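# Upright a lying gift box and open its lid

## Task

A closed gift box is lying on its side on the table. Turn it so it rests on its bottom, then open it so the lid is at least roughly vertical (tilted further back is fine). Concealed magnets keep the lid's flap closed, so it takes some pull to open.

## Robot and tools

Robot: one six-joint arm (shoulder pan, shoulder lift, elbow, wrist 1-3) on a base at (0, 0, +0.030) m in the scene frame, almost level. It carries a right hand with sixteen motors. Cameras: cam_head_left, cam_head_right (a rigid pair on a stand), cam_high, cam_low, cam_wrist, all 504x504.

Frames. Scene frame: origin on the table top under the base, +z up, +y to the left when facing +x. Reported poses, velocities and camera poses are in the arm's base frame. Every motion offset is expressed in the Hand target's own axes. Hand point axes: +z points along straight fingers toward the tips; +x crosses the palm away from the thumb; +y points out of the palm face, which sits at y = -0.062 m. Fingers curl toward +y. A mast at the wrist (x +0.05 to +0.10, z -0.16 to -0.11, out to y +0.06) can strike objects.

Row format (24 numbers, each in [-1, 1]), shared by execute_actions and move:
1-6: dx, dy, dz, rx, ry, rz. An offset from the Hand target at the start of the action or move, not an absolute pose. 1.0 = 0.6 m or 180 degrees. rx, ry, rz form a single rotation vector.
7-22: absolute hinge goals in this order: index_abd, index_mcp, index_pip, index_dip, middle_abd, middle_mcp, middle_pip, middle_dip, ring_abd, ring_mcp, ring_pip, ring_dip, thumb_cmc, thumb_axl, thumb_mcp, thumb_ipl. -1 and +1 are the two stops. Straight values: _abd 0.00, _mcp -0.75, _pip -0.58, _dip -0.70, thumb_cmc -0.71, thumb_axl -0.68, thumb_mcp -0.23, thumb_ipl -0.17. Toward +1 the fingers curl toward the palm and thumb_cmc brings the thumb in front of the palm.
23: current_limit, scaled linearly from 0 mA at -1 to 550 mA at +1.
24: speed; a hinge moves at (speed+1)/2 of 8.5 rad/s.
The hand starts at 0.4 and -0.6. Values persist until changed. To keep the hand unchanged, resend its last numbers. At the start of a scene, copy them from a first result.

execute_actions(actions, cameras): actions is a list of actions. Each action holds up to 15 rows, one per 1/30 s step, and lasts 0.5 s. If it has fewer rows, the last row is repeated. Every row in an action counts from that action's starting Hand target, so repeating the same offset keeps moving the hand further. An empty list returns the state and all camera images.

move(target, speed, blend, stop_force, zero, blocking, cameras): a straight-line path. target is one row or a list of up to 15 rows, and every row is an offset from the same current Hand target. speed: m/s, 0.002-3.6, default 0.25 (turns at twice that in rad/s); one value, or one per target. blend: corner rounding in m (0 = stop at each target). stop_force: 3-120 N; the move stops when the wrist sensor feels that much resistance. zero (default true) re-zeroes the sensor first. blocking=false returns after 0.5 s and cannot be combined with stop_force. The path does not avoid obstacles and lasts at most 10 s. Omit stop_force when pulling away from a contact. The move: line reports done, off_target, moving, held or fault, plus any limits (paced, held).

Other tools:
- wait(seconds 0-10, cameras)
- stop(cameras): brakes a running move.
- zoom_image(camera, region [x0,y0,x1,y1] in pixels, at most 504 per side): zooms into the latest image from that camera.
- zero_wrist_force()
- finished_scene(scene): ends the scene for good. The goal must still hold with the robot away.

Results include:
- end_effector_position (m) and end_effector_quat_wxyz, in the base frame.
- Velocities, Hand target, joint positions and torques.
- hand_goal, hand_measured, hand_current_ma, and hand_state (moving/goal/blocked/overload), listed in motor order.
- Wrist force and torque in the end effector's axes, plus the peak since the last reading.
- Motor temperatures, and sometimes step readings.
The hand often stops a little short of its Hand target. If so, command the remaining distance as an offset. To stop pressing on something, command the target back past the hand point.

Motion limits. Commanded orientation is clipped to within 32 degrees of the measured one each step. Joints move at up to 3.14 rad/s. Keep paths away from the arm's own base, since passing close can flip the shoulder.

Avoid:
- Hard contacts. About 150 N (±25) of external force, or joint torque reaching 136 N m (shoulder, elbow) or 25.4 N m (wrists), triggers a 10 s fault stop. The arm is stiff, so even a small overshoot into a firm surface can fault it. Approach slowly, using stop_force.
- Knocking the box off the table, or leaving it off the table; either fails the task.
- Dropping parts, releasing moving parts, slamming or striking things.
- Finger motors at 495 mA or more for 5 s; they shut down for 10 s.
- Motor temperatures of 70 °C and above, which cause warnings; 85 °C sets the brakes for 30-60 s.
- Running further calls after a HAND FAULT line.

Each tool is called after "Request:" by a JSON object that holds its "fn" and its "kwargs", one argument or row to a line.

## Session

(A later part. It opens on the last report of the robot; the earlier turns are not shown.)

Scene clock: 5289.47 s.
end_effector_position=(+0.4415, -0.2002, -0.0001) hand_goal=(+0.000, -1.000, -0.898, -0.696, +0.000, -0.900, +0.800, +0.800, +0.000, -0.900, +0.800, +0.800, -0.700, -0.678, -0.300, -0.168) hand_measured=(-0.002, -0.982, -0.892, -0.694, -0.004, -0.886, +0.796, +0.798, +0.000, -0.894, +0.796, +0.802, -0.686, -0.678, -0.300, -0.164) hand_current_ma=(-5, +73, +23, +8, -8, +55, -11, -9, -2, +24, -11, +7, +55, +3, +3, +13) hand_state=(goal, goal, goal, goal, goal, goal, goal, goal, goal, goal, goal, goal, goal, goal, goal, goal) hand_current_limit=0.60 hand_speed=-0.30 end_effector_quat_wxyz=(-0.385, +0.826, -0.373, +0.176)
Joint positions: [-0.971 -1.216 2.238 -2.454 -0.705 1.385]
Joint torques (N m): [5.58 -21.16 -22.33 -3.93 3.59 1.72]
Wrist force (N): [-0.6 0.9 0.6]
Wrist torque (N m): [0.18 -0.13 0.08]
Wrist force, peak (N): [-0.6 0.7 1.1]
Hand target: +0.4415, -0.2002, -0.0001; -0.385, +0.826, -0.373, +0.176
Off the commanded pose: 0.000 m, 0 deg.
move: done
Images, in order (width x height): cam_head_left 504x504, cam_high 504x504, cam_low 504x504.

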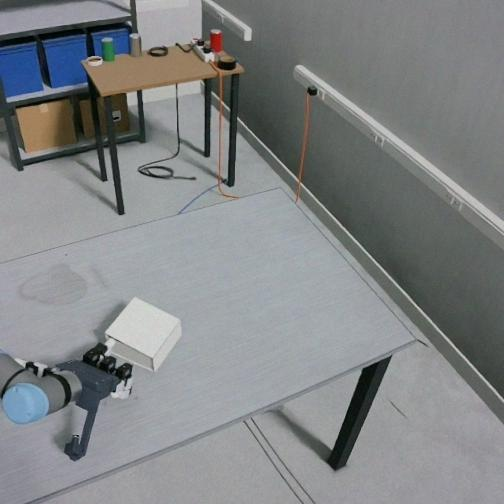

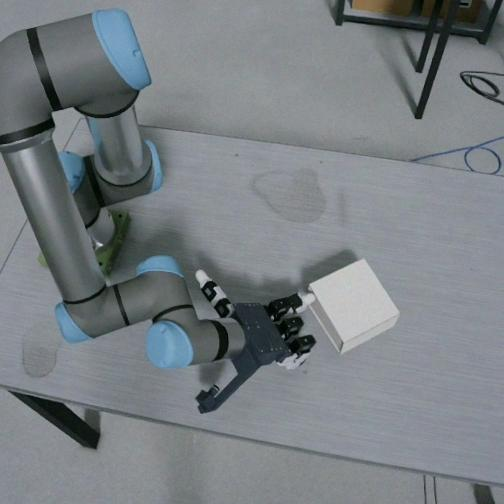

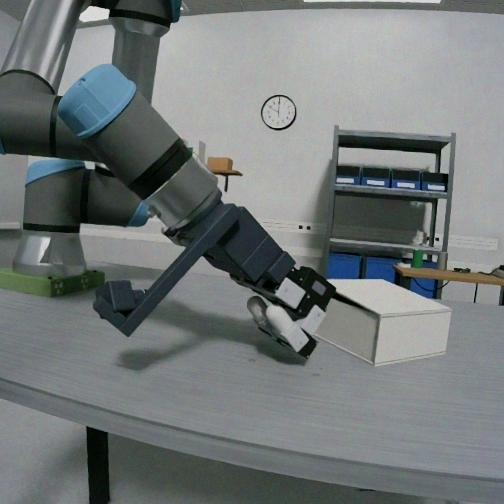

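Request:
{"fn": "move", "kwargs": {
  "target": [
    [0,-0.0153,-0.0129,0,0,0,0,-1,-0.898,-0.696,0,-0.9,0.8,0.8,0,-0.9,0.8,0.8,-0.7,-0.678,-0.3,-0.168,0.6,-0.3]
  ],
  "speed": 0.02,
  "cameras": ["cam_head_left","cam_high","cam_low"]
}}

Request:
{"fn": "zoom_image", "kwargs": {
  "camera": "cam_head_left",
  "region": [60, 270, 210, 420]
}}

Request:
{"fn": "zoom_image", "kwargs": {
  "camera": "cam_low",
  "region": [275, 220, 475, 420]
}}

Scene clock: 5314.63 s.
end_effector_position=(+0.4414, -0.2002, +0.0118) hand_goal=(+0.000, -1.000, -0.898, -0.696, +0.000, -0.900, +0.800, +0.800, +0.000, -0.900, +0.800, +0.800, -0.700, -0.678, -0.300, -0.168) hand_measured=(-0.002, -0.978, -0.886, -0.692, -0.004, -0.886, +0.796, +0.798, +0.000, -0.894, +0.796, +0.802, -0.686, -0.678, -0.300, -0.164) hand_current_ma=(-6, +90, +41, +11, -8, +55, -11, -9, -2, +24, -11, +7, +55, +3, +3, +13) hand_state=(goal, blocked, goal, goal, goal, goal, goal, goal, goal, goal, goal, goal, goal, goal, goal, goal) hand_current_limit=0.60 hand_speed=-0.30 end_effector_quat_wxyz=(-0.385, +0.826, -0.373, +0.176)
Joint positions: [-0.971 -1.246 2.232 -2.418 -0.705 1.385]
Joint torques (N m): [-6.43 -39.24 -23.09 -0.37 2.14 -1.25]
Wrist force (N): [-0.3 0.9 1.2]
Wrist torque (N m): [0.09 -0.10 0.07]
Wrist force, peak (N): [-0.3 1.5 1.5]
Hand target: +0.4414, -0.2002, +0.0119; -0.385, +0.826, -0.373, +0.176
Off the commanded pose: 0.000 m, 0 deg.
move: done
Images, in order (width x height): cam_head_left 504x504, cam_high 504x504, cam_low 504x504.

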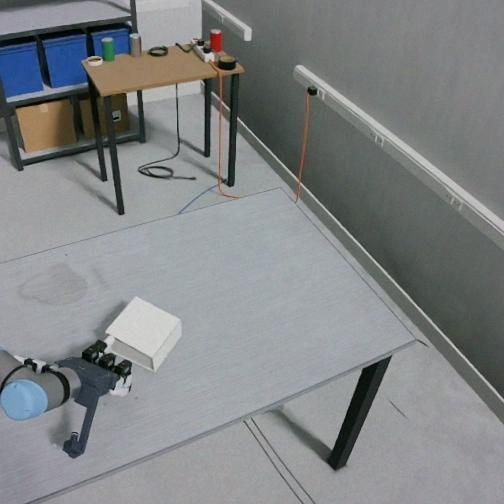

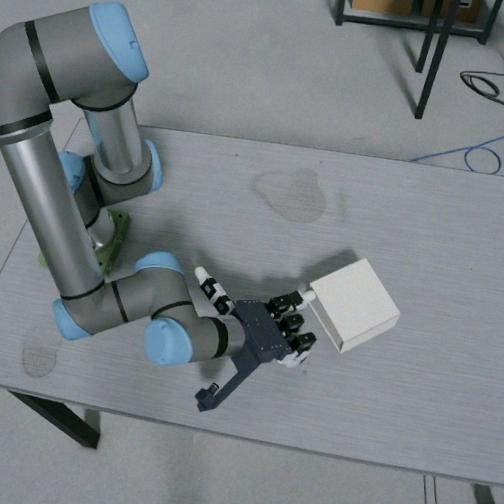

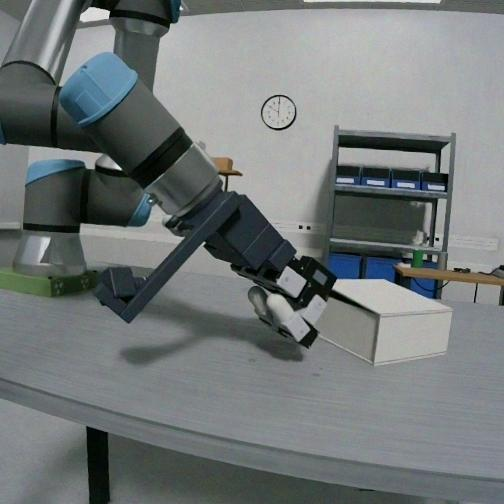

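Scaled by 3.360.

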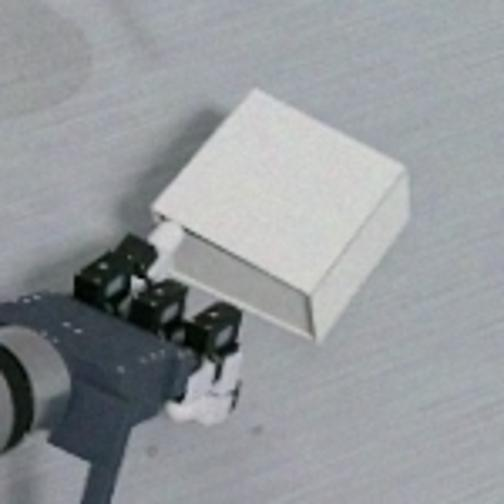

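Scaled by 2.520.

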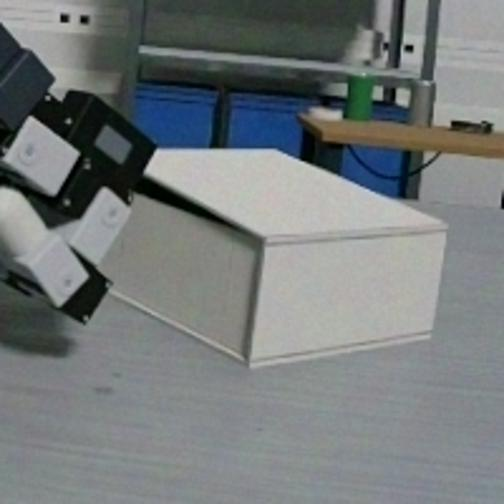

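Request:
{"fn": "move", "kwargs": {
  "target": [
    [0,-0.0250,0.0249,0,0,0,0,-1,-0.898,-0.696,0,-0.9,0.8,0.8,0,-0.9,0.8,0.8,-0.7,-0.678,-0.3,-0.168,0.6,-0.3]
  ],
  "speed": 0.02,
  "cameras": ["cam_head_left","cam_high","cam_low"]
}}

Request:
{"fn": "zoom_image", "kwargs": {
  "camera": "cam_head_left",
  "region": [60, 270, 210, 420]
}}

Request:
{"fn": "zoom_image", "kwargs": {
  "camera": "cam_low",
  "region": [275, 220, 475, 420]
}}

Scene clock: 5324.80 s.
end_effector_position=(+0.4572, -0.1864, +0.0138) hand_goal=(+0.000, -1.000, -0.898, -0.696, +0.000, -0.900, +0.800, +0.800, +0.000, -0.900, +0.800, +0.800, -0.700, -0.678, -0.300, -0.168) hand_measured=(-0.002, -0.978, -0.886, -0.692, -0.004, -0.886, +0.796, +0.798, +0.000, -0.894, +0.796, +0.802, -0.686, -0.678, -0.300, -0.164) hand_current_ma=(-6, +90, +41, +11, -8, +55, -11, -9, -2, +24, -11, +7, +55, +3, +3, +13) hand_state=(goal, blocked, goal, goal, goal, goal, goal, goal, goal, goal, goal, goal, goal, goal, goal, goal) hand_current_limit=0.60 hand_speed=-0.30 end_effector_quat_wxyz=(-0.385, +0.826, -0.373, +0.176)
Joint positions: [-0.925 -1.232 2.224 -2.478 -0.7 1.456]
Joint torques (N m): [5.61 -21.39 -22.93 -4.45 3.68 1.99]
Wrist force (N): [-0.4 0.4 0.8]
Wrist torque (N m): [0.04 -0.13 0.05]
Wrist force, peak (N): [-0.5 1.1 1.2]
Hand target: +0.4572, -0.1863, +0.0138; -0.385, +0.826, -0.373, +0.176
Off the commanded pose: 0.000 m, 0 deg.
move: done
Images, in order (width x height): cam_head_left 504x504, cam_high 504x504, cam_low 504x504.

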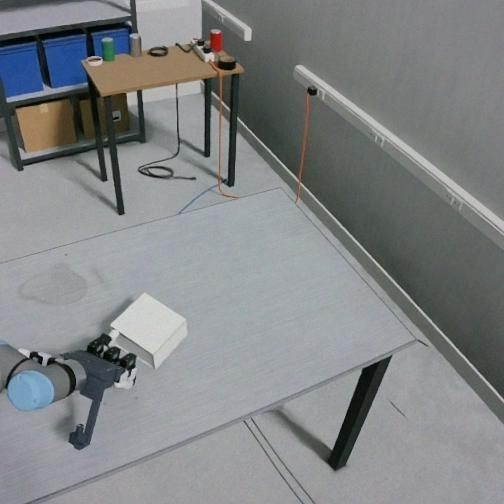

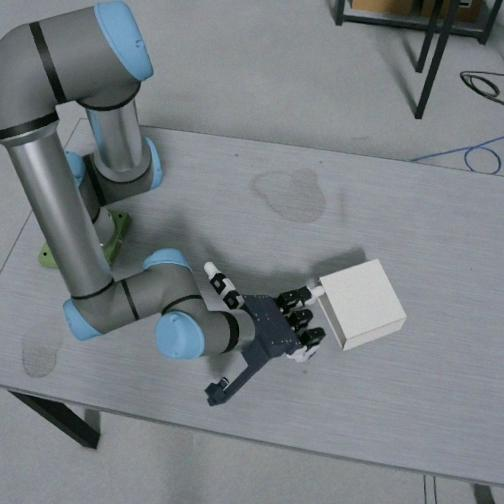

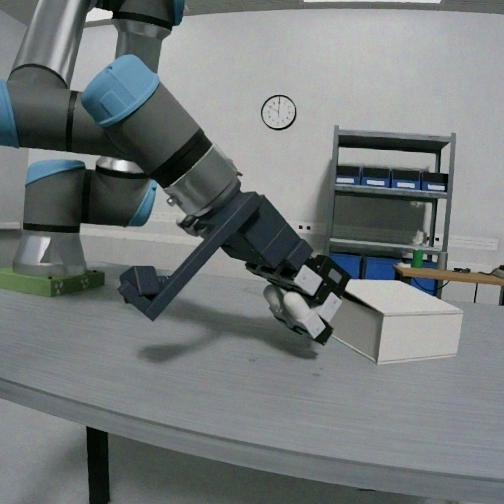

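Scaled by 3.360.

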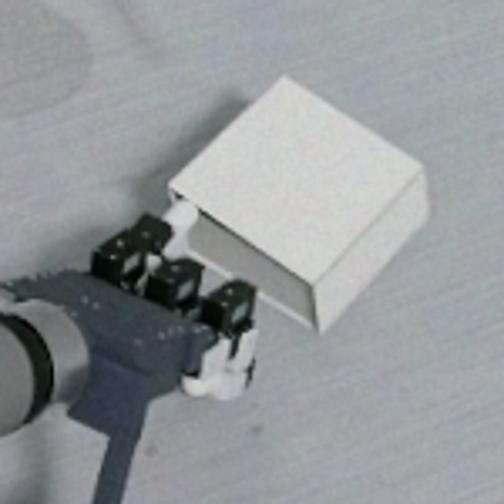

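Scaled by 2.520.

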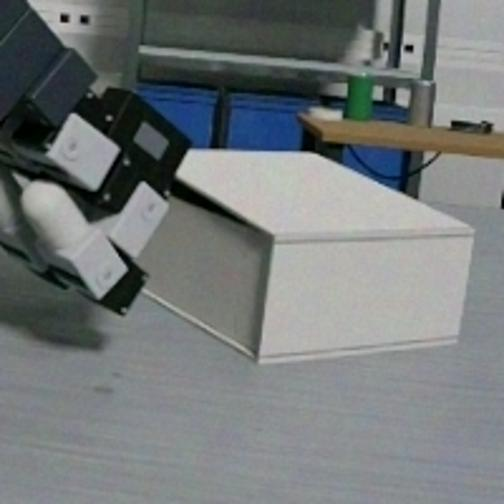

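Request:
{"fn": "zoom_image", "kwargs": {
  "camera": "cam_high",
  "region": [270, 240, 360, 330]
}}

Request:
{"fn": "zoom_image", "kwargs": {
  "camera": "cam_head_left",
  "region": [80, 290, 170, 380]
}}

Scaled by 5.600.

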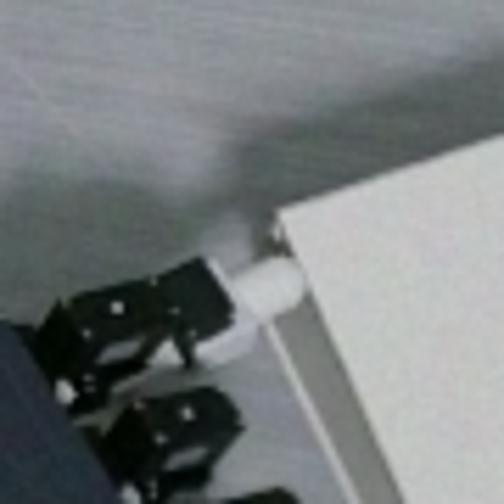

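Scaled by 5.600.

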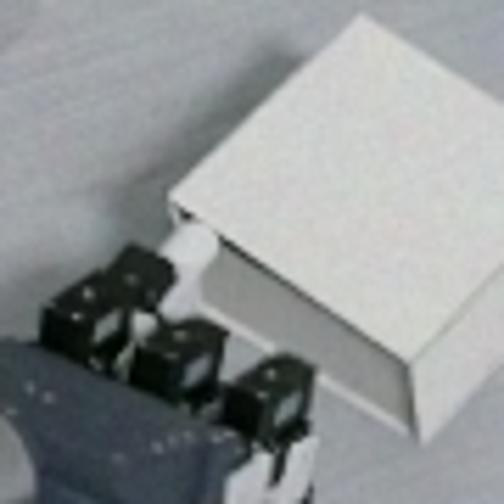

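Request:
{"fn": "move", "kwargs": {
  "target": [
    [-0.0015,0.0068,-0.0082,0,0,0,0,-1,-0.898,-0.696,0,-0.9,0.8,0.8,0,-0.9,0.8,0.8,-0.7,-0.678,-0.3,-0.168,0.6,-0.3],
    [-0.0163,0.0192,0.0048,0,0,0,0,-1,-0.898,-0.696,0,-0.9,0.8,0.8,0,-0.9,0.8,0.8,-0.7,-0.678,-0.3,-0.168,0.6,-0.3]
  ],
  "speed": 0.04
}}

Request:
{"fn": "move", "kwargs": {
  "target": [0.0022,-0.0100,0.0120,0,0,0,0,-1,-0.898,-0.696,0,-0.9,0.8,0.8,0,-0.9,0.8,0.8,-0.7,-0.678,-0.3,-0.168,0.6,-0.3],
  "speed": 0.01,
  "stop_force": 3,
  "cameras": ["cam_head_left","cam_high","cam_low"]
}}

Request:
{"fn": "zoom_image", "kwargs": {
  "camera": "cam_high",
  "region": [270, 240, 360, 330]
}}

Request:
{"fn": "zoom_image", "kwargs": {
  "camera": "cam_head_left",
  "region": [80, 290, 170, 380]
}}

Scene clock: 5375.33 s.
end_effector_position=(+0.4469, -0.1825, +0.0031) hand_goal=(+0.000, -1.000, -0.898, -0.696, +0.000, -0.900, +0.800, +0.800, +0.000, -0.900, +0.800, +0.800, -0.700, -0.678, -0.300, -0.168) hand_measured=(-0.002, -0.980, -0.890, -0.692, -0.004, -0.886, +0.796, +0.798, +0.000, -0.894, +0.796, +0.802, -0.686, -0.678, -0.300, -0.164) hand_current_ma=(-6, +80, +29, +10, -8, +55, -11, -9, -2, +24, -11, +7, +54, +3, +3, +13) hand_state=(goal, goal, goal, goal, goal, goal, goal, goal, goal, goal, goal, goal, goal, goal, goal, goal) hand_current_limit=0.60 hand_speed=-0.30 end_effector_quat_wxyz=(-0.385, +0.826, -0.373, +0.176)
Joint positions: [-0.938 -1.226 2.258 -2.503 -0.702 1.436]
Joint torques (N m): [5.51 -19.98 0.57 -3.82 3.14 1.74]
Wrist force (N): [-0.3 0.2 0.8]
Wrist torque (N m): [0.11 -0.09 0.13]
Wrist force, peak (N): [-0.9 0.8 0.8]
Hand target: +0.4469, -0.1824, +0.0031; -0.385, +0.826, -0.373, +0.176
Off the commanded pose: 0.000 m, 0 deg.
move: done

Scene clock: 5377.23 s.
end_effector_position=(+0.4548, -0.1772, +0.0031) hand_goal=(+0.000, -1.000, -0.898, -0.696, +0.000, -0.900, +0.800, +0.800, +0.000, -0.900, +0.800, +0.800, -0.700, -0.678, -0.300, -0.168) hand_measured=(-0.002, -0.980, -0.890, -0.692, -0.004, -0.886, +0.796, +0.798, +0.000, -0.894, +0.796, +0.802, -0.686, -0.678, -0.300, -0.164) hand_current_ma=(-6, +80, +29, +10, -8, +55, -11, -9, -2, +24, -11, +7, +54, +3, +3, +13) hand_state=(goal, goal, goal, goal, goal, goal, goal, goal, goal, goal, goal, goal, goal, goal, goal, goal) hand_current_limit=0.60 hand_speed=-0.30 end_effector_quat_wxyz=(-0.385, +0.826, -0.373, +0.176)
Joint positions: [-0.916 -1.214 2.251 -2.532 -0.7 1.469]
Joint torques (N m): [5.42 -20.43 -22.05 -3.94 3.58 1.67]
Wrist force (N): [-0.3 0.1 0.7]
Wrist torque (N m): [0.11 -0.08 0.08]
Wrist force, peak (N): [-0.4 0.1 1.3]
Hand target: +0.4548, -0.1772, +0.0031; -0.385, +0.826, -0.373, +0.176
Off the commanded pose: 0.000 m, 0 deg.
move: done
Images, in order (width x height): cam_head_left 504x504, cam_high 504x504, cam_low 504x504.

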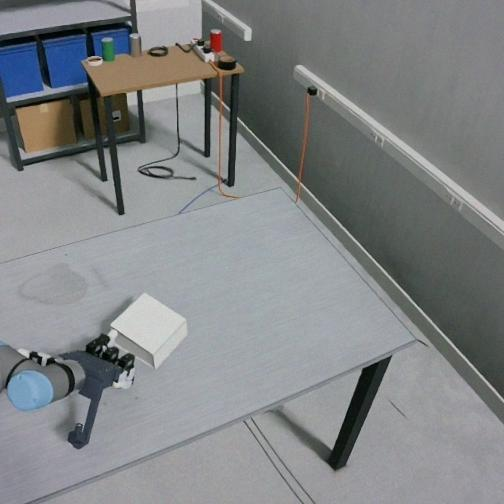

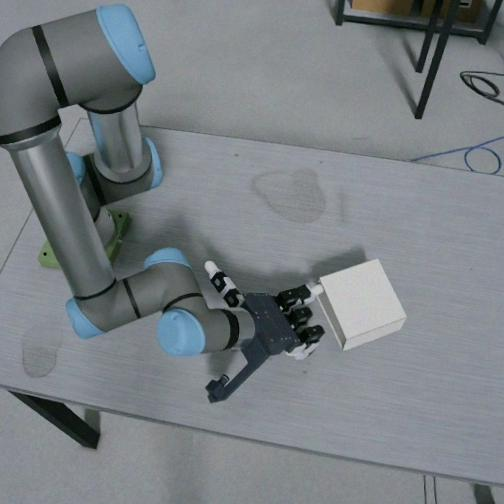

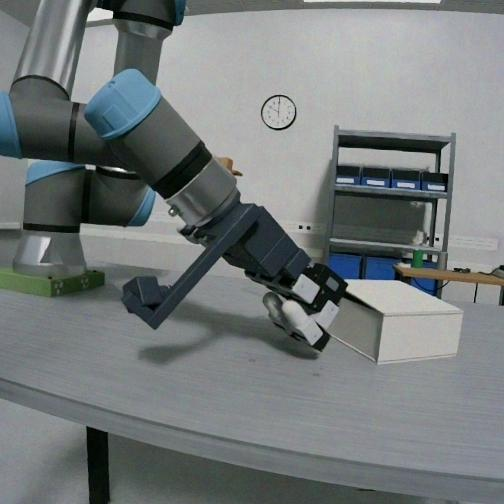

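Scaled by 5.600.

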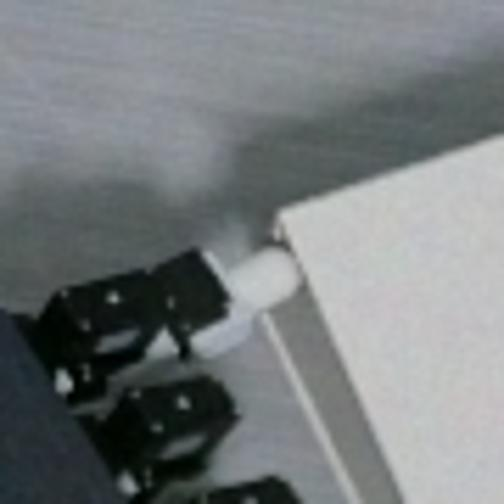

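Scaled by 5.600.

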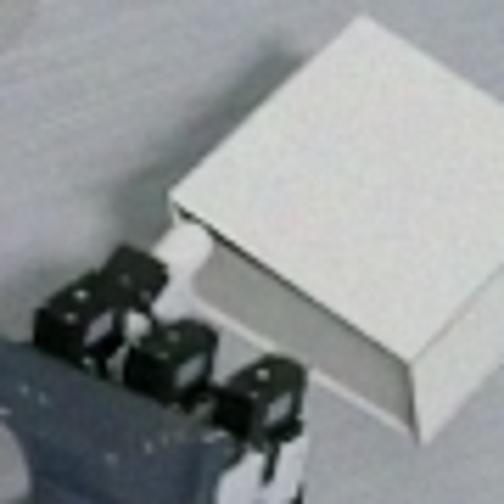

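Request:
{"fn": "move", "kwargs": {
  "target": [
    [0.0016,-0.0074,0.0089,0,0,0,0,-1,-0.898,-0.696,0,-0.9,0.8,0.8,0,-0.9,0.8,0.8,-0.7,-0.678,-0.3,-0.168,0.6,-0.3],
    [0.0023,-0.0157,0.0084,0,0,0,0,-1,-0.898,-0.696,0,-0.9,0.8,0.8,0,-0.9,0.8,0.8,-0.7,-0.678,-0.3,-0.168,0.6,-0.3],
    [0.0032,-0.0264,0.0081,0,0,0,0,-1,-0.898,-0.696,0,-0.9,0.8,0.8,0,-0.9,0.8,0.8,-0.7,-0.678,-0.3,-0.168,0.6,-0.3]
  ],
  "speed": 0.015,
  "cameras": ["cam_head_left","cam_high","cam_low"]
}}

Request:
{"fn": "zoom_image", "kwargs": {
  "camera": "cam_high",
  "region": [270, 240, 360, 330]
}}

Request:
{"fn": "zoom_image", "kwargs": {
  "camera": "cam_head_left",
  "region": [80, 290, 170, 380]
}}

Request:
{"fn": "zoom_image", "kwargs": {
  "camera": "cam_low",
  "region": [275, 220, 475, 420]
}}

Scene clock: 5403.93 s.
end_effector_position=(+0.4664, -0.1696, +0.0119) hand_goal=(+0.000, -1.000, -0.898, -0.696, +0.000, -0.900, +0.800, +0.800, +0.000, -0.900, +0.800, +0.800, -0.700, -0.678, -0.300, -0.168) hand_measured=(-0.004, -0.978, -0.886, -0.692, -0.004, -0.886, +0.796, +0.798, +0.000, -0.894, +0.796, +0.802, -0.686, -0.678, -0.300, -0.164) hand_current_ma=(-9, +91, +43, +12, -8, +55, -11, -9, -2, +24, -11, +7, +54, +3, +3, +13) hand_state=(goal, blocked, goal, goal, goal, goal, goal, goal, goal, goal, goal, goal, goal, goal, goal, goal) hand_current_limit=0.60 hand_speed=-0.30 end_effector_quat_wxyz=(-0.385, +0.826, -0.373, +0.176)
Joint positions: [-0.886 -1.22 2.235 -2.547 -0.698 1.516]
Joint torques (N m): [3.5 -41.63 -21.16 -0.28 3.5 1.33]
Wrist force (N): [-0.2 1.1 1.3]
Wrist torque (N m): [0.07 -0.13 0.10]
Wrist force, peak (N): [-0.3 1.4 1.6]
Hand target: +0.4665, -0.1695, +0.0121; -0.385, +0.826, -0.373, +0.176
Off the commanded pose: 0.000 m, 0 deg.
move: done
Images, in order (width x height): cam_head_left 504x504, cam_high 504x504, cam_low 504x504.

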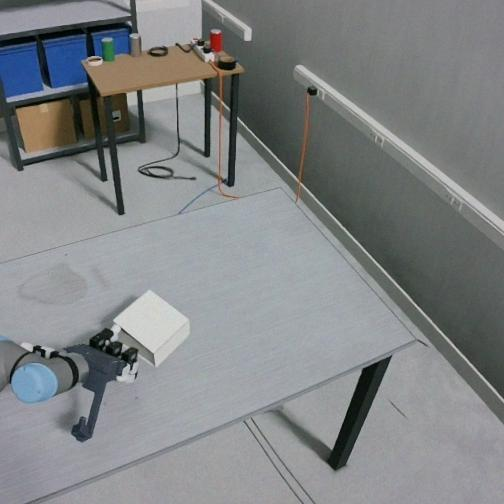

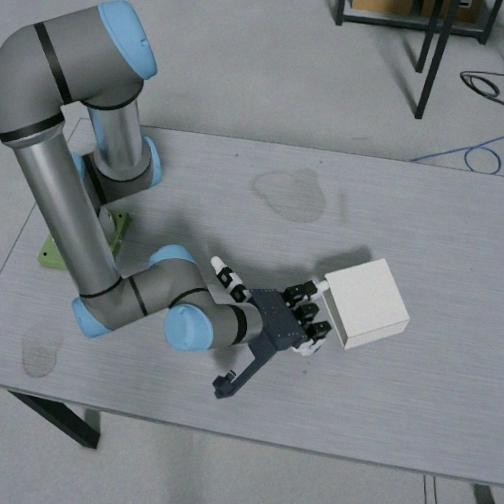

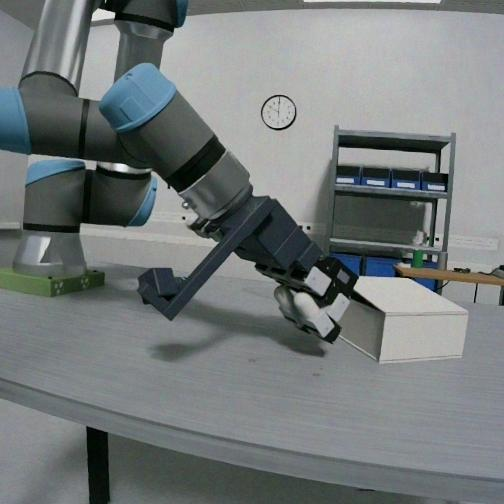

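Scaled by 5.600.

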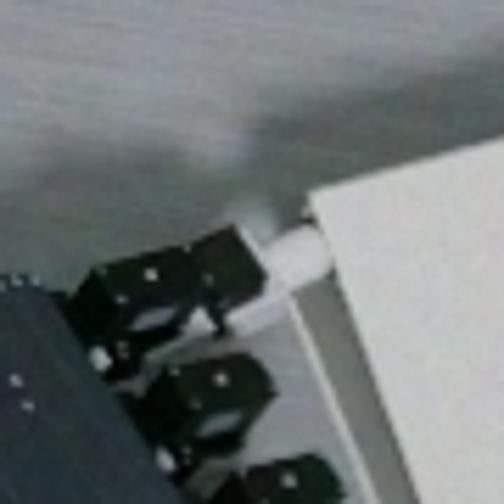

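Scaled by 5.600.

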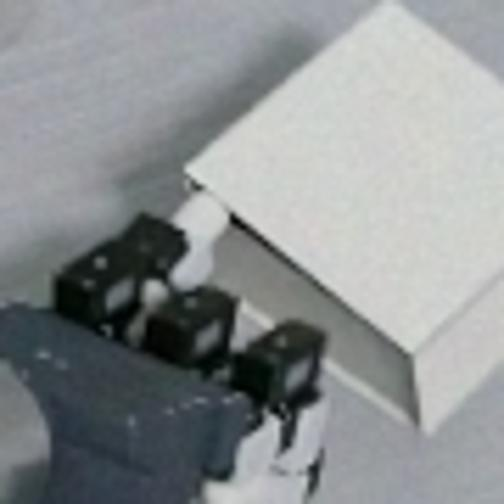

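Scaled by 2.520.

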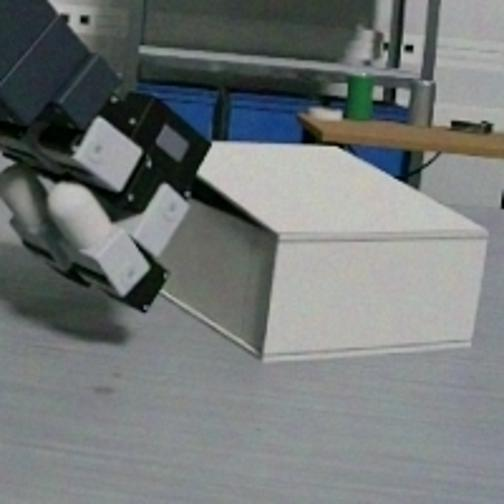

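Request:
{"fn": "move", "kwargs": {
  "target": [
    [0.0009,-0.0149,0.0008,0,0,0,0,-1,-0.898,-0.696,0,-0.9,0.8,0.8,0,-0.9,0.8,0.8,-0.7,-0.678,-0.3,-0.168,0.6,-0.3],
    [0.0023,-0.0323,-0.0002,0,0,0,0,-1,-0.898,-0.696,0,-0.9,0.8,0.8,0,-0.9,0.8,0.8,-0.7,-0.678,-0.3,-0.168,0.6,-0.3]
  ],
  "speed": 0.015,
  "cameras": ["cam_head_left","cam_high","cam_low"]
}}

Request:
{"fn": "zoom_image", "kwargs": {
  "camera": "cam_high",
  "region": [270, 240, 360, 330]
}}

Request:
{"fn": "zoom_image", "kwargs": {
  "camera": "cam_low",
  "region": [275, 220, 475, 420]
}}

Scene clock: 5417.33 s.
end_effector_position=(+0.4766, -0.1624, +0.0269) hand_goal=(+0.000, -1.000, -0.898, -0.696, +0.000, -0.900, +0.800, +0.800, +0.000, -0.900, +0.800, +0.800, -0.700, -0.678, -0.300, -0.168) hand_measured=(-0.004, -0.978, -0.886, -0.692, -0.004, -0.886, +0.796, +0.798, +0.000, -0.894, +0.796, +0.802, -0.686, -0.678, -0.300, -0.164) hand_current_ma=(-9, +91, +43, +12, -8, +55, -11, -9, -2, +24, -11, +7, +54, +3, +3, +13) hand_state=(goal, blocked, goal, goal, goal, goal, goal, goal, goal, goal, goal, goal, goal, goal, goal, goal) hand_current_limit=0.60 hand_speed=-0.30 end_effector_quat_wxyz=(-0.385, +0.826, -0.373, +0.176)
Joint positions: [-0.858 -1.241 2.216 -2.539 -0.697 1.559]
Joint torques (N m): [6.55 -37.09 -22.92 -0.76 3.52 1.39]
Wrist force (N): [-0.2 1.3 1.5]
Wrist torque (N m): [0.07 -0.11 0.10]
Wrist force, peak (N): [-0.5 1.3 1.6]
Hand target: +0.4767, -0.1624, +0.0270; -0.385, +0.826, -0.373, +0.176
Off the commanded pose: 0.000 m, 0 deg.
move: done
Images, in order (width x height): cam_head_left 504x504, cam_high 504x504, cam_low 504x504.

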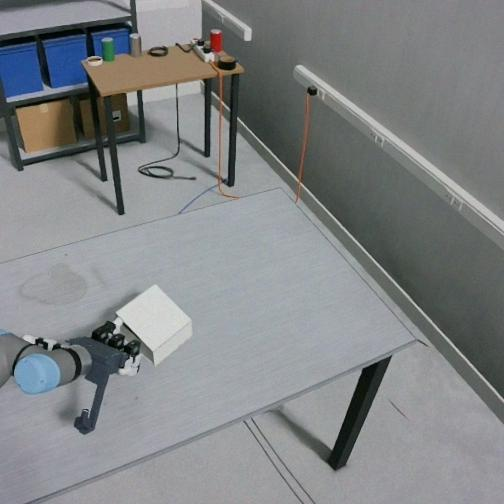

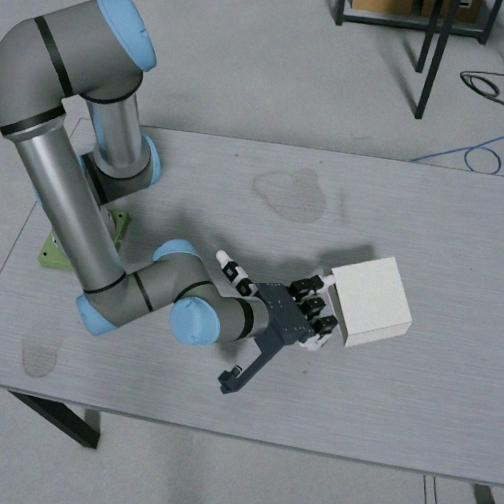

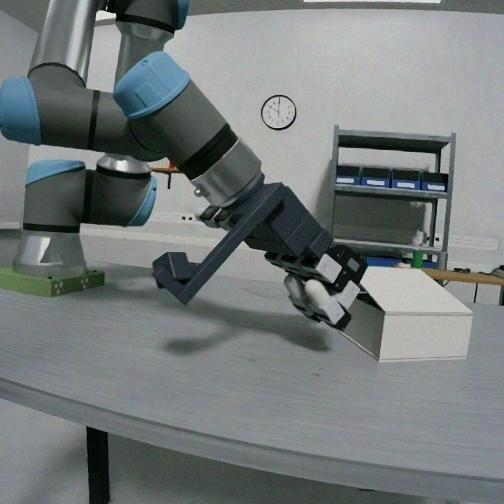

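Scaled by 5.600.

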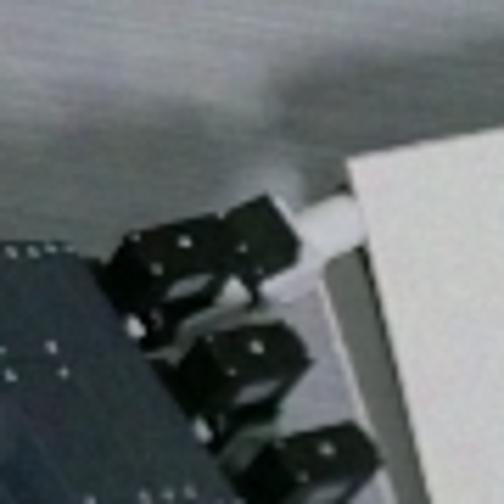

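Scaled by 2.520.

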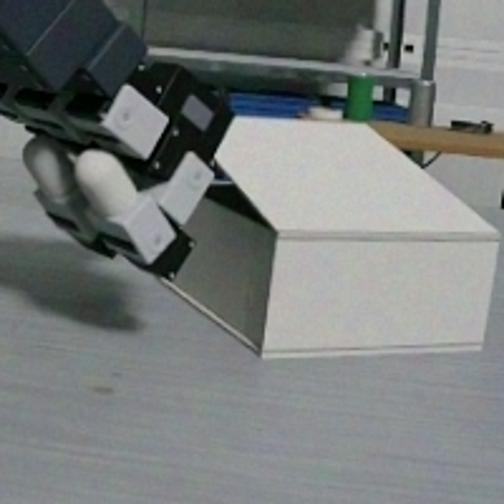

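Request:
{"fn": "move", "kwargs": {
  "target": [-0.0878,-0.0012,0.0013,0,0.0787,0.0661,0,-1,-0.898,-0.696,0,-0.9,0.8,0.8,0,-0.9,0.8,0.8,-0.7,-0.678,-0.3,-0.168,0.6,-0.3],
  "speed": 0.04,
  "cameras": ["cam_head_left","cam_high","cam_low"]
}}

Request:
{"fn": "zoom_image", "kwargs": {
  "camera": "cam_high",
  "region": [270, 240, 360, 330]
}}

Request:
{"fn": "zoom_image", "kwargs": {
  "camera": "cam_low",
  "region": [275, 220, 475, 420]
}}

Scene clock: 5466.47 s.
end_effector_position=(+0.4428, -0.1221, +0.0270) hand_goal=(+0.000, -1.000, -0.898, -0.696, +0.000, -0.900, +0.800, +0.800, +0.000, -0.900, +0.800, +0.800, -0.700, -0.678, -0.300, -0.168) hand_measured=(-0.006, -0.978, -0.886, -0.692, -0.004, -0.886, +0.796, +0.798, +0.000, -0.894, +0.796, +0.802, -0.686, -0.678, -0.300, -0.164) hand_current_ma=(-15, +91, +43, +12, -8, +55, -11, -9, -2, +24, -11, +7, +54, +3, +3, +13) hand_state=(goal, blocked, goal, goal, goal, goal, goal, goal, goal, goal, goal, goal, goal, goal, goal, goal) hand_current_limit=0.60 hand_speed=-0.30 end_effector_quat_wxyz=(-0.352, +0.755, -0.501, +0.235)
Joint positions: [-0.86 -1.272 2.46 -3.114 -0.754 2.038]
Joint torques (N m): [4.95 -16.31 0.13 -4.23 0.02 1.25]
Wrist force (N): [-0.2 0.7 1.6]
Wrist torque (N m): [0.07 -0.14 0.11]
Wrist force, peak (N): [-0.5 1.1 1.8]
Hand target: +0.4428, -0.1221, +0.0269; -0.352, +0.755, -0.501, +0.235
Off the commanded pose: 0.000 m, 0 deg.
move: done
Images, in order (width x height): cam_head_left 504x504, cam_high 504x504, cam_low 504x504.

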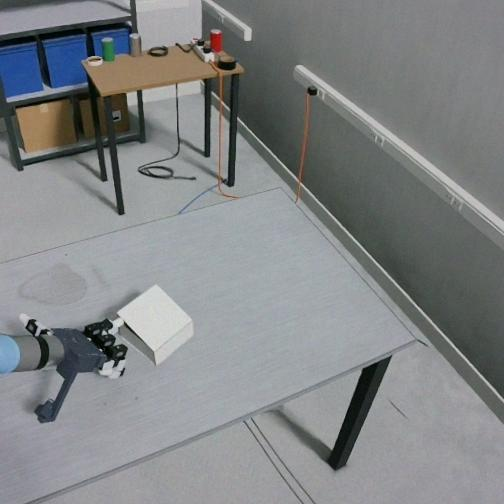

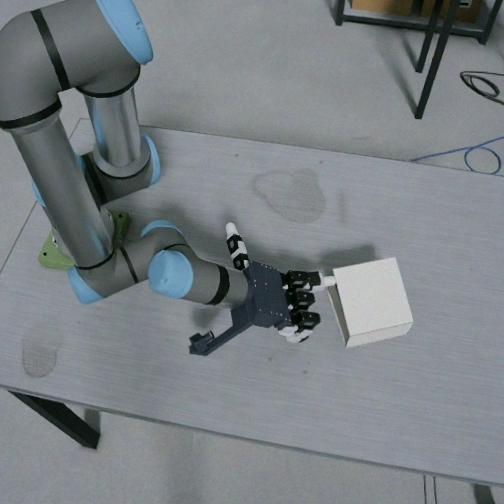

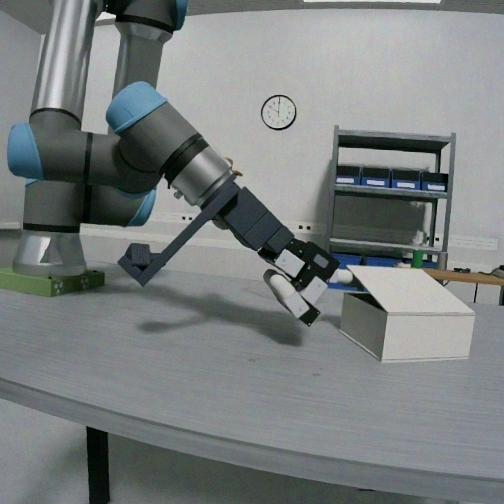

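Scaled by 5.600.

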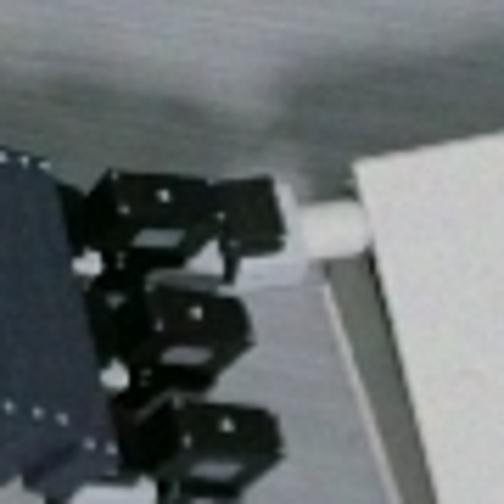

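Scaled by 2.520.

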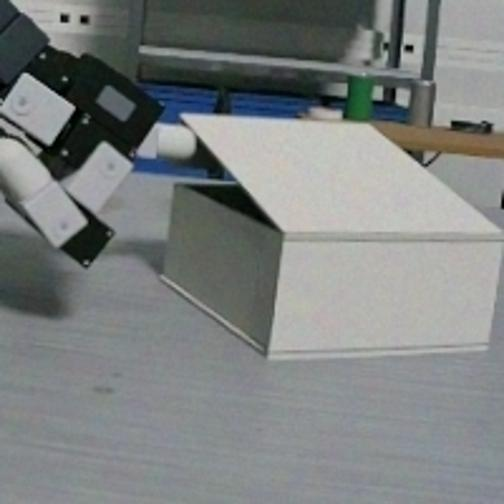

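Request:
{"fn": "move", "kwargs": {
  "target": [0,-0.017,0.0074,0,0,0,0,-1,-0.898,-0.696,0,-0.9,0.8,0.8,0,-0.9,0.8,0.8,-0.7,-0.678,-0.3,-0.168,0.6,-0.3],
  "speed": 0.02,
  "cameras": ["cam_high","cam_low"]
}}

Request:
{"fn": "zoom_image", "kwargs": {
  "camera": "cam_low",
  "region": [275, 220, 475, 420]
}}

Scene clock: 5479.30 s.
end_effector_position=(+0.4518, -0.1182, +0.0318) hand_goal=(+0.000, -1.000, -0.898, -0.696, +0.000, -0.900, +0.800, +0.800, +0.000, -0.900, +0.800, +0.800, -0.700, -0.678, -0.300, -0.168) hand_measured=(-0.004, -0.978, -0.886, -0.692, -0.004, -0.886, +0.796, +0.798, +0.000, -0.894, +0.796, +0.802, -0.686, -0.678, -0.300, -0.164) hand_current_ma=(-12, +91, +43, +12, -8, +55, -11, -9, -2, +24, -11, +7, +54, +3, +3, +13) hand_state=(goal, blocked, goal, goal, goal, goal, goal, goal, goal, goal, goal, goal, goal, goal, goal, goal) hand_current_limit=0.60 hand_speed=-0.30 end_effector_quat_wxyz=(-0.352, +0.755, -0.501, +0.235)
Joint positions: [-0.834 -1.27 2.44 -3.121 -0.763 2.073]
Joint torques (N m): [3.8 -16.22 -21.87 -4.48 -0.4 1.84]
Wrist force (N): [-0.5 1.3 1.4]
Wrist torque (N m): [0.05 -0.10 0.11]
Wrist force, peak (N): [-0.3 1.2 1.6]
Hand target: +0.4519, -0.1182, +0.0319; -0.352, +0.755, -0.501, +0.235
Off the commanded pose: 0.000 m, 0 deg.
move: done
Images, in order (width x height): cam_high 504x504, cam_low 504x504.

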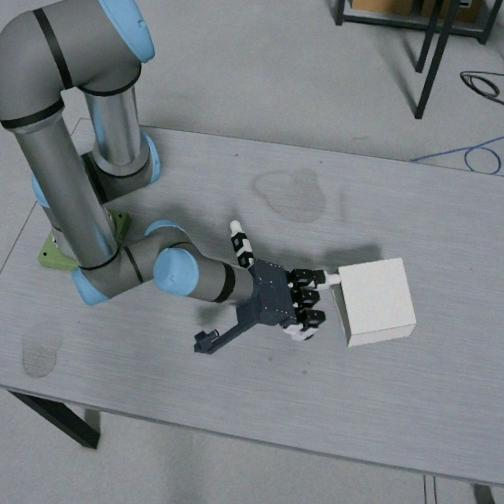

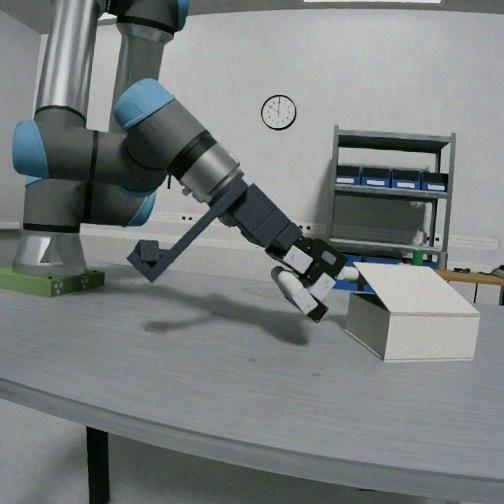

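Scaled by 2.520.

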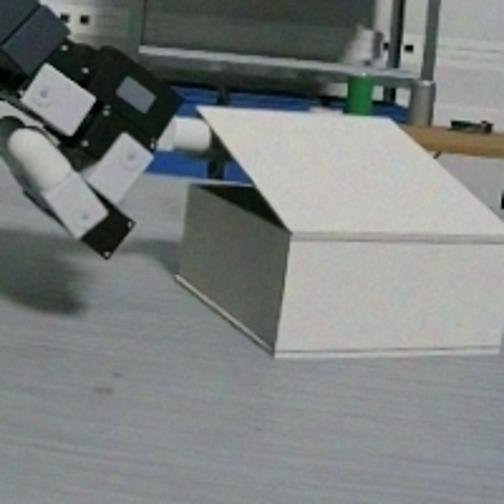

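Request:
{"fn": "move", "kwargs": {
  "target": [
    [0.0295,-0.0393,-0.033,0,0,0,0,-1,-0.898,-0.696,0,-0.9,0.8,0.8,0,-0.9,0.8,0.8,-0.7,-0.678,-0.3,-0.168,0.6,-0.3]
  ],
  "speed": 0.025,
  "cameras": ["cam_high","cam_low"]
}}

Request:
{"fn": "zoom_image", "kwargs": {
  "camera": "cam_low",
  "region": [275, 220, 475, 420]
}}

Scene clock: 5502.37 s.
end_effector_position=(+0.4587, -0.1344, +0.0627) hand_goal=(+0.000, -1.000, -0.898, -0.696, +0.000, -0.900, +0.800, +0.800, +0.000, -0.900, +0.800, +0.800, -0.700, -0.678, -0.300, -0.168) hand_measured=(-0.004, -0.978, -0.886, -0.692, -0.004, -0.886, +0.796, +0.798, +0.000, -0.894, +0.796, +0.802, -0.686, -0.678, -0.300, -0.164) hand_current_ma=(-8, +91, +43, +12, -8, +55, -11, -9, -2, +24, -11, +7, +54, +3, +3, +13) hand_state=(goal, blocked, goal, goal, goal, goal, goal, goal, goal, goal, goal, goal, goal, goal, goal, goal) hand_current_limit=0.60 hand_speed=-0.30 end_effector_quat_wxyz=(-0.352, +0.755, -0.501, +0.235)
Joint positions: [-0.849 -1.349 2.386 -2.973 -0.757 2.053]
Joint torques (N m): [-9.08 -32.57 -22.88 -1.08 3.5 -1.66]
Wrist force (N): [-0.1 1.4 1.5]
Wrist torque (N m): [0.04 -0.13 0.28]
Wrist force, peak (N): [-0.5 1.8 1.4]
Hand target: +0.4587, -0.1345, +0.0627; -0.352, +0.755, -0.501, +0.235
Off the commanded pose: 0.000 m, 0 deg.
move: done
Images, in order (width x height): cam_high 504x504, cam_low 504x504.

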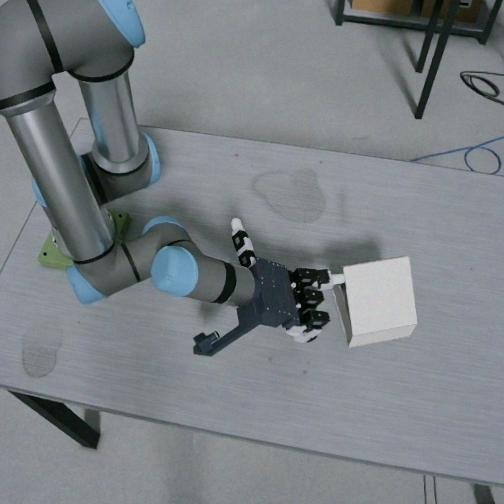

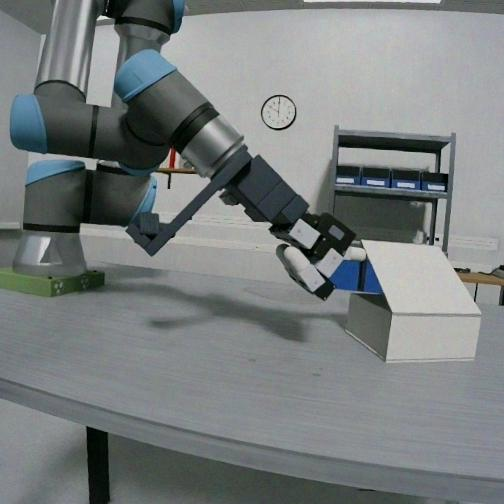

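Scaled by 2.520.

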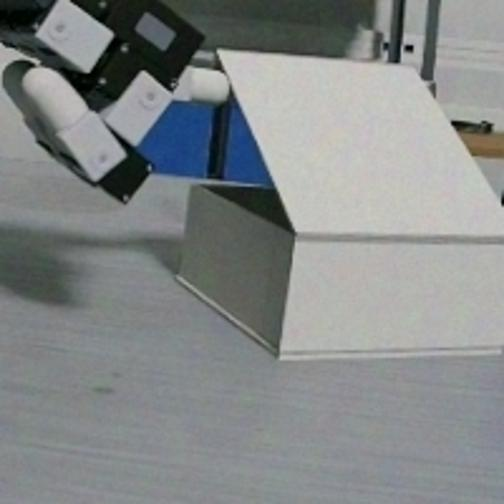

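Request:
{"fn": "move", "kwargs": {
  "target": [
    [0.0375,-0.0285,-0.0135,0,0,0,0,-1,-0.898,-0.696,0,-0.9,0.8,0.8,0,-0.9,0.8,0.8,-0.7,-0.678,-0.3,-0.168,0.6,-0.3],
    [0.075,-0.0507,-0.0252,0,0,0,0,-1,-0.898,-0.696,0,-0.9,0.8,0.8,0,-0.9,0.8,0.8,-0.7,-0.678,-0.3,-0.168,0.6,-0.3]
  ],
  "speed": 0.03,
  "blend": [0.01,0],
  "cameras": ["cam_high","cam_low"]
}}

Request:
{"fn": "zoom_image", "kwargs": {
  "camera": "cam_low",
  "region": [275, 180, 475, 380]
}}

Scene clock: 5522.27 s.
end_effector_position=(+0.4833, -0.1727, +0.0958) hand_goal=(+0.000, -1.000, -0.898, -0.696, +0.000, -0.900, +0.800, +0.800, +0.000, -0.900, +0.800, +0.800, -0.700, -0.678, -0.300, -0.168) hand_measured=(-0.004, -0.978, -0.886, -0.692, -0.004, -0.886, +0.796, +0.798, +0.000, -0.894, +0.796, +0.802, -0.686, -0.678, -0.300, -0.164) hand_current_ma=(-8, +91, +43, +12, -8, +55, -11, -9, -2, +24, -11, +7, +54, +3, +3, +13) hand_state=(goal, blocked, goal, goal, goal, goal, goal, goal, goal, goal, goal, goal, goal, goal, goal, goal) hand_current_limit=0.60 hand_speed=-0.30 end_effector_quat_wxyz=(-0.352, +0.755, -0.501, +0.235)
Joint positions: [-0.865 -1.362 2.25 -2.809 -0.752 2.031]
Joint torques (N m): [-8.01 -17.98 -25.26 -0.3 3.46 -1.91]
Wrist force (N): [-0.4 1.3 1.1]
Wrist torque (N m): [0.11 -0.14 0.23]
Wrist force, peak (N): [-0.2 1.8 1.5]
Hand target: +0.4834, -0.1728, +0.0959; -0.352, +0.755, -0.501, +0.235
Off the commanded pose: 0.000 m, 0 deg.
move: done
Images, in order (width x height): cam_high 504x504, cam_low 504x504.

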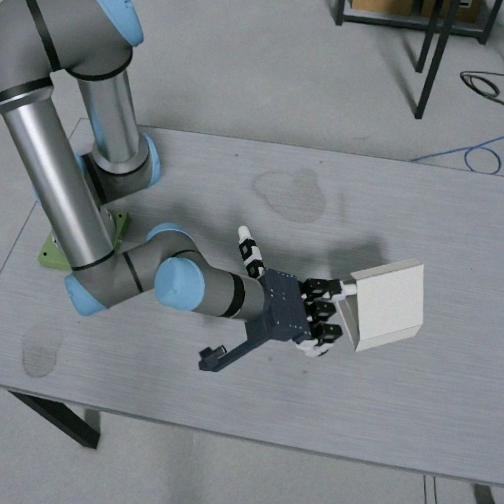

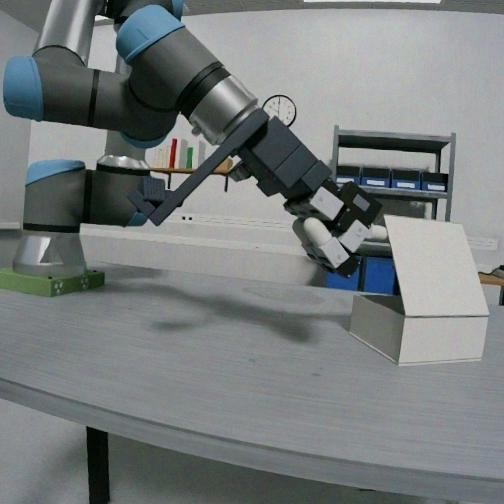

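Scaled by 2.520.

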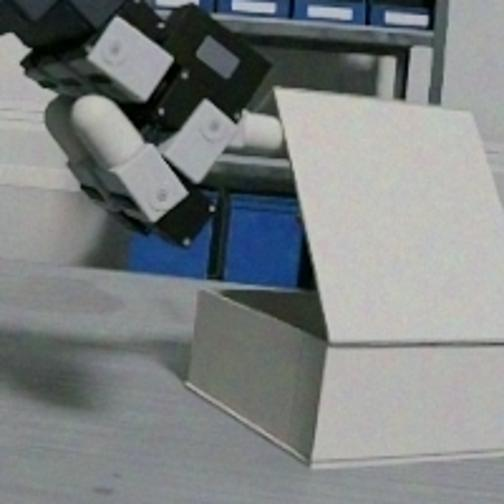

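Request:
{"fn": "move", "kwargs": {
  "target": [
    [0.055,-0.0185,-0.0085,0,0,0,0,-1,-0.898,-0.696,0,-0.9,0.8,0.8,0,-0.9,0.8,0.8,-0.7,-0.678,-0.3,-0.168,0.6,-0.3],
    [0.1,-0.0195,-0.0077,0,0,0,0,-1,-0.898,-0.696,0,-0.9,0.8,0.8,0,-0.9,0.8,0.8,-0.7,-0.678,-0.3,-0.168,0.6,-0.3]
  ],
  "speed": 0.03,
  "blend": [0.01,0],
  "cameras": ["cam_high","cam_low"]
}}

Request:
{"fn": "zoom_image", "kwargs": {
  "camera": "cam_low",
  "region": [275, 180, 475, 380]
}}

Scene clock: 5537.33 s.
end_effector_position=(+0.5102, -0.2265, +0.1079) hand_goal=(+0.000, -1.000, -0.898, -0.696, +0.000, -0.900, +0.800, +0.800, +0.000, -0.900, +0.800, +0.800, -0.700, -0.678, -0.300, -0.168) hand_measured=(-0.004, -0.982, -0.892, -0.694, -0.004, -0.886, +0.796, +0.798, +0.000, -0.894, +0.796, +0.802, -0.686, -0.678, -0.300, -0.164) hand_current_ma=(-8, +73, +22, +7, -8, +55, -11, -9, -2, +24, -11, +7, +54, +3, +3, +13) hand_state=(goal, goal, goal, goal, goal, goal, goal, goal, goal, goal, goal, goal, goal, goal, goal, goal) hand_current_limit=0.60 hand_speed=-0.30 end_effector_quat_wxyz=(-0.352, +0.755, -0.501, +0.235)
Joint positions: [-0.895 -1.293 2.096 -2.693 -0.742 1.99]
Joint torques (N m): [-8.82 -20.86 -24.63 -0.55 3.32 -1.55]
Wrist force (N): [-0.4 0.5 1.2]
Wrist torque (N m): [0.09 -0.15 0.14]
Wrist force, peak (N): [-0.4 1.2 1.5]
Hand target: +0.5102, -0.2266, +0.1079; -0.352, +0.755, -0.501, +0.235
Off the commanded pose: 0.000 m, 0 deg.
move: done
Images, in order (width x height): cam_high 504x504, cam_low 504x504.

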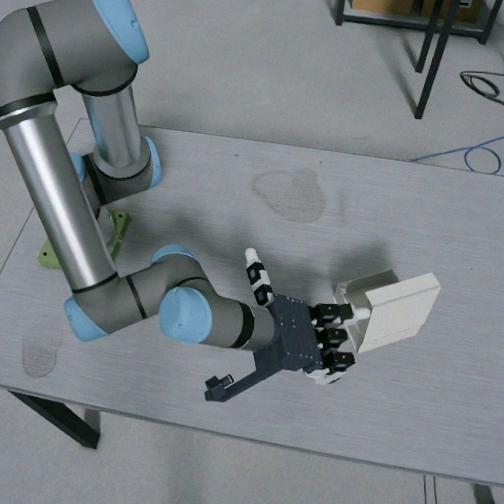

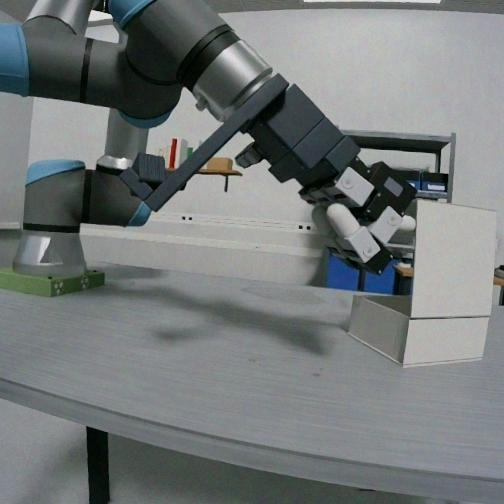

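Scaled by 2.520.

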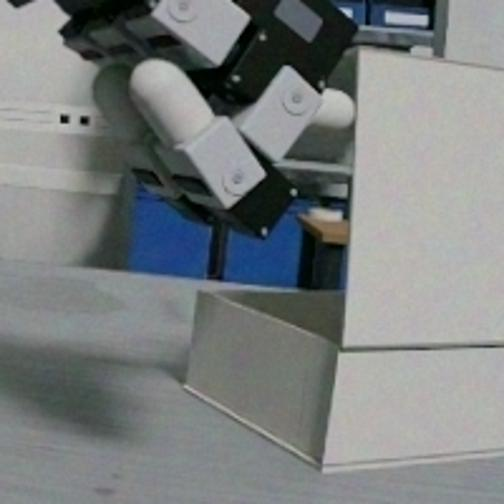

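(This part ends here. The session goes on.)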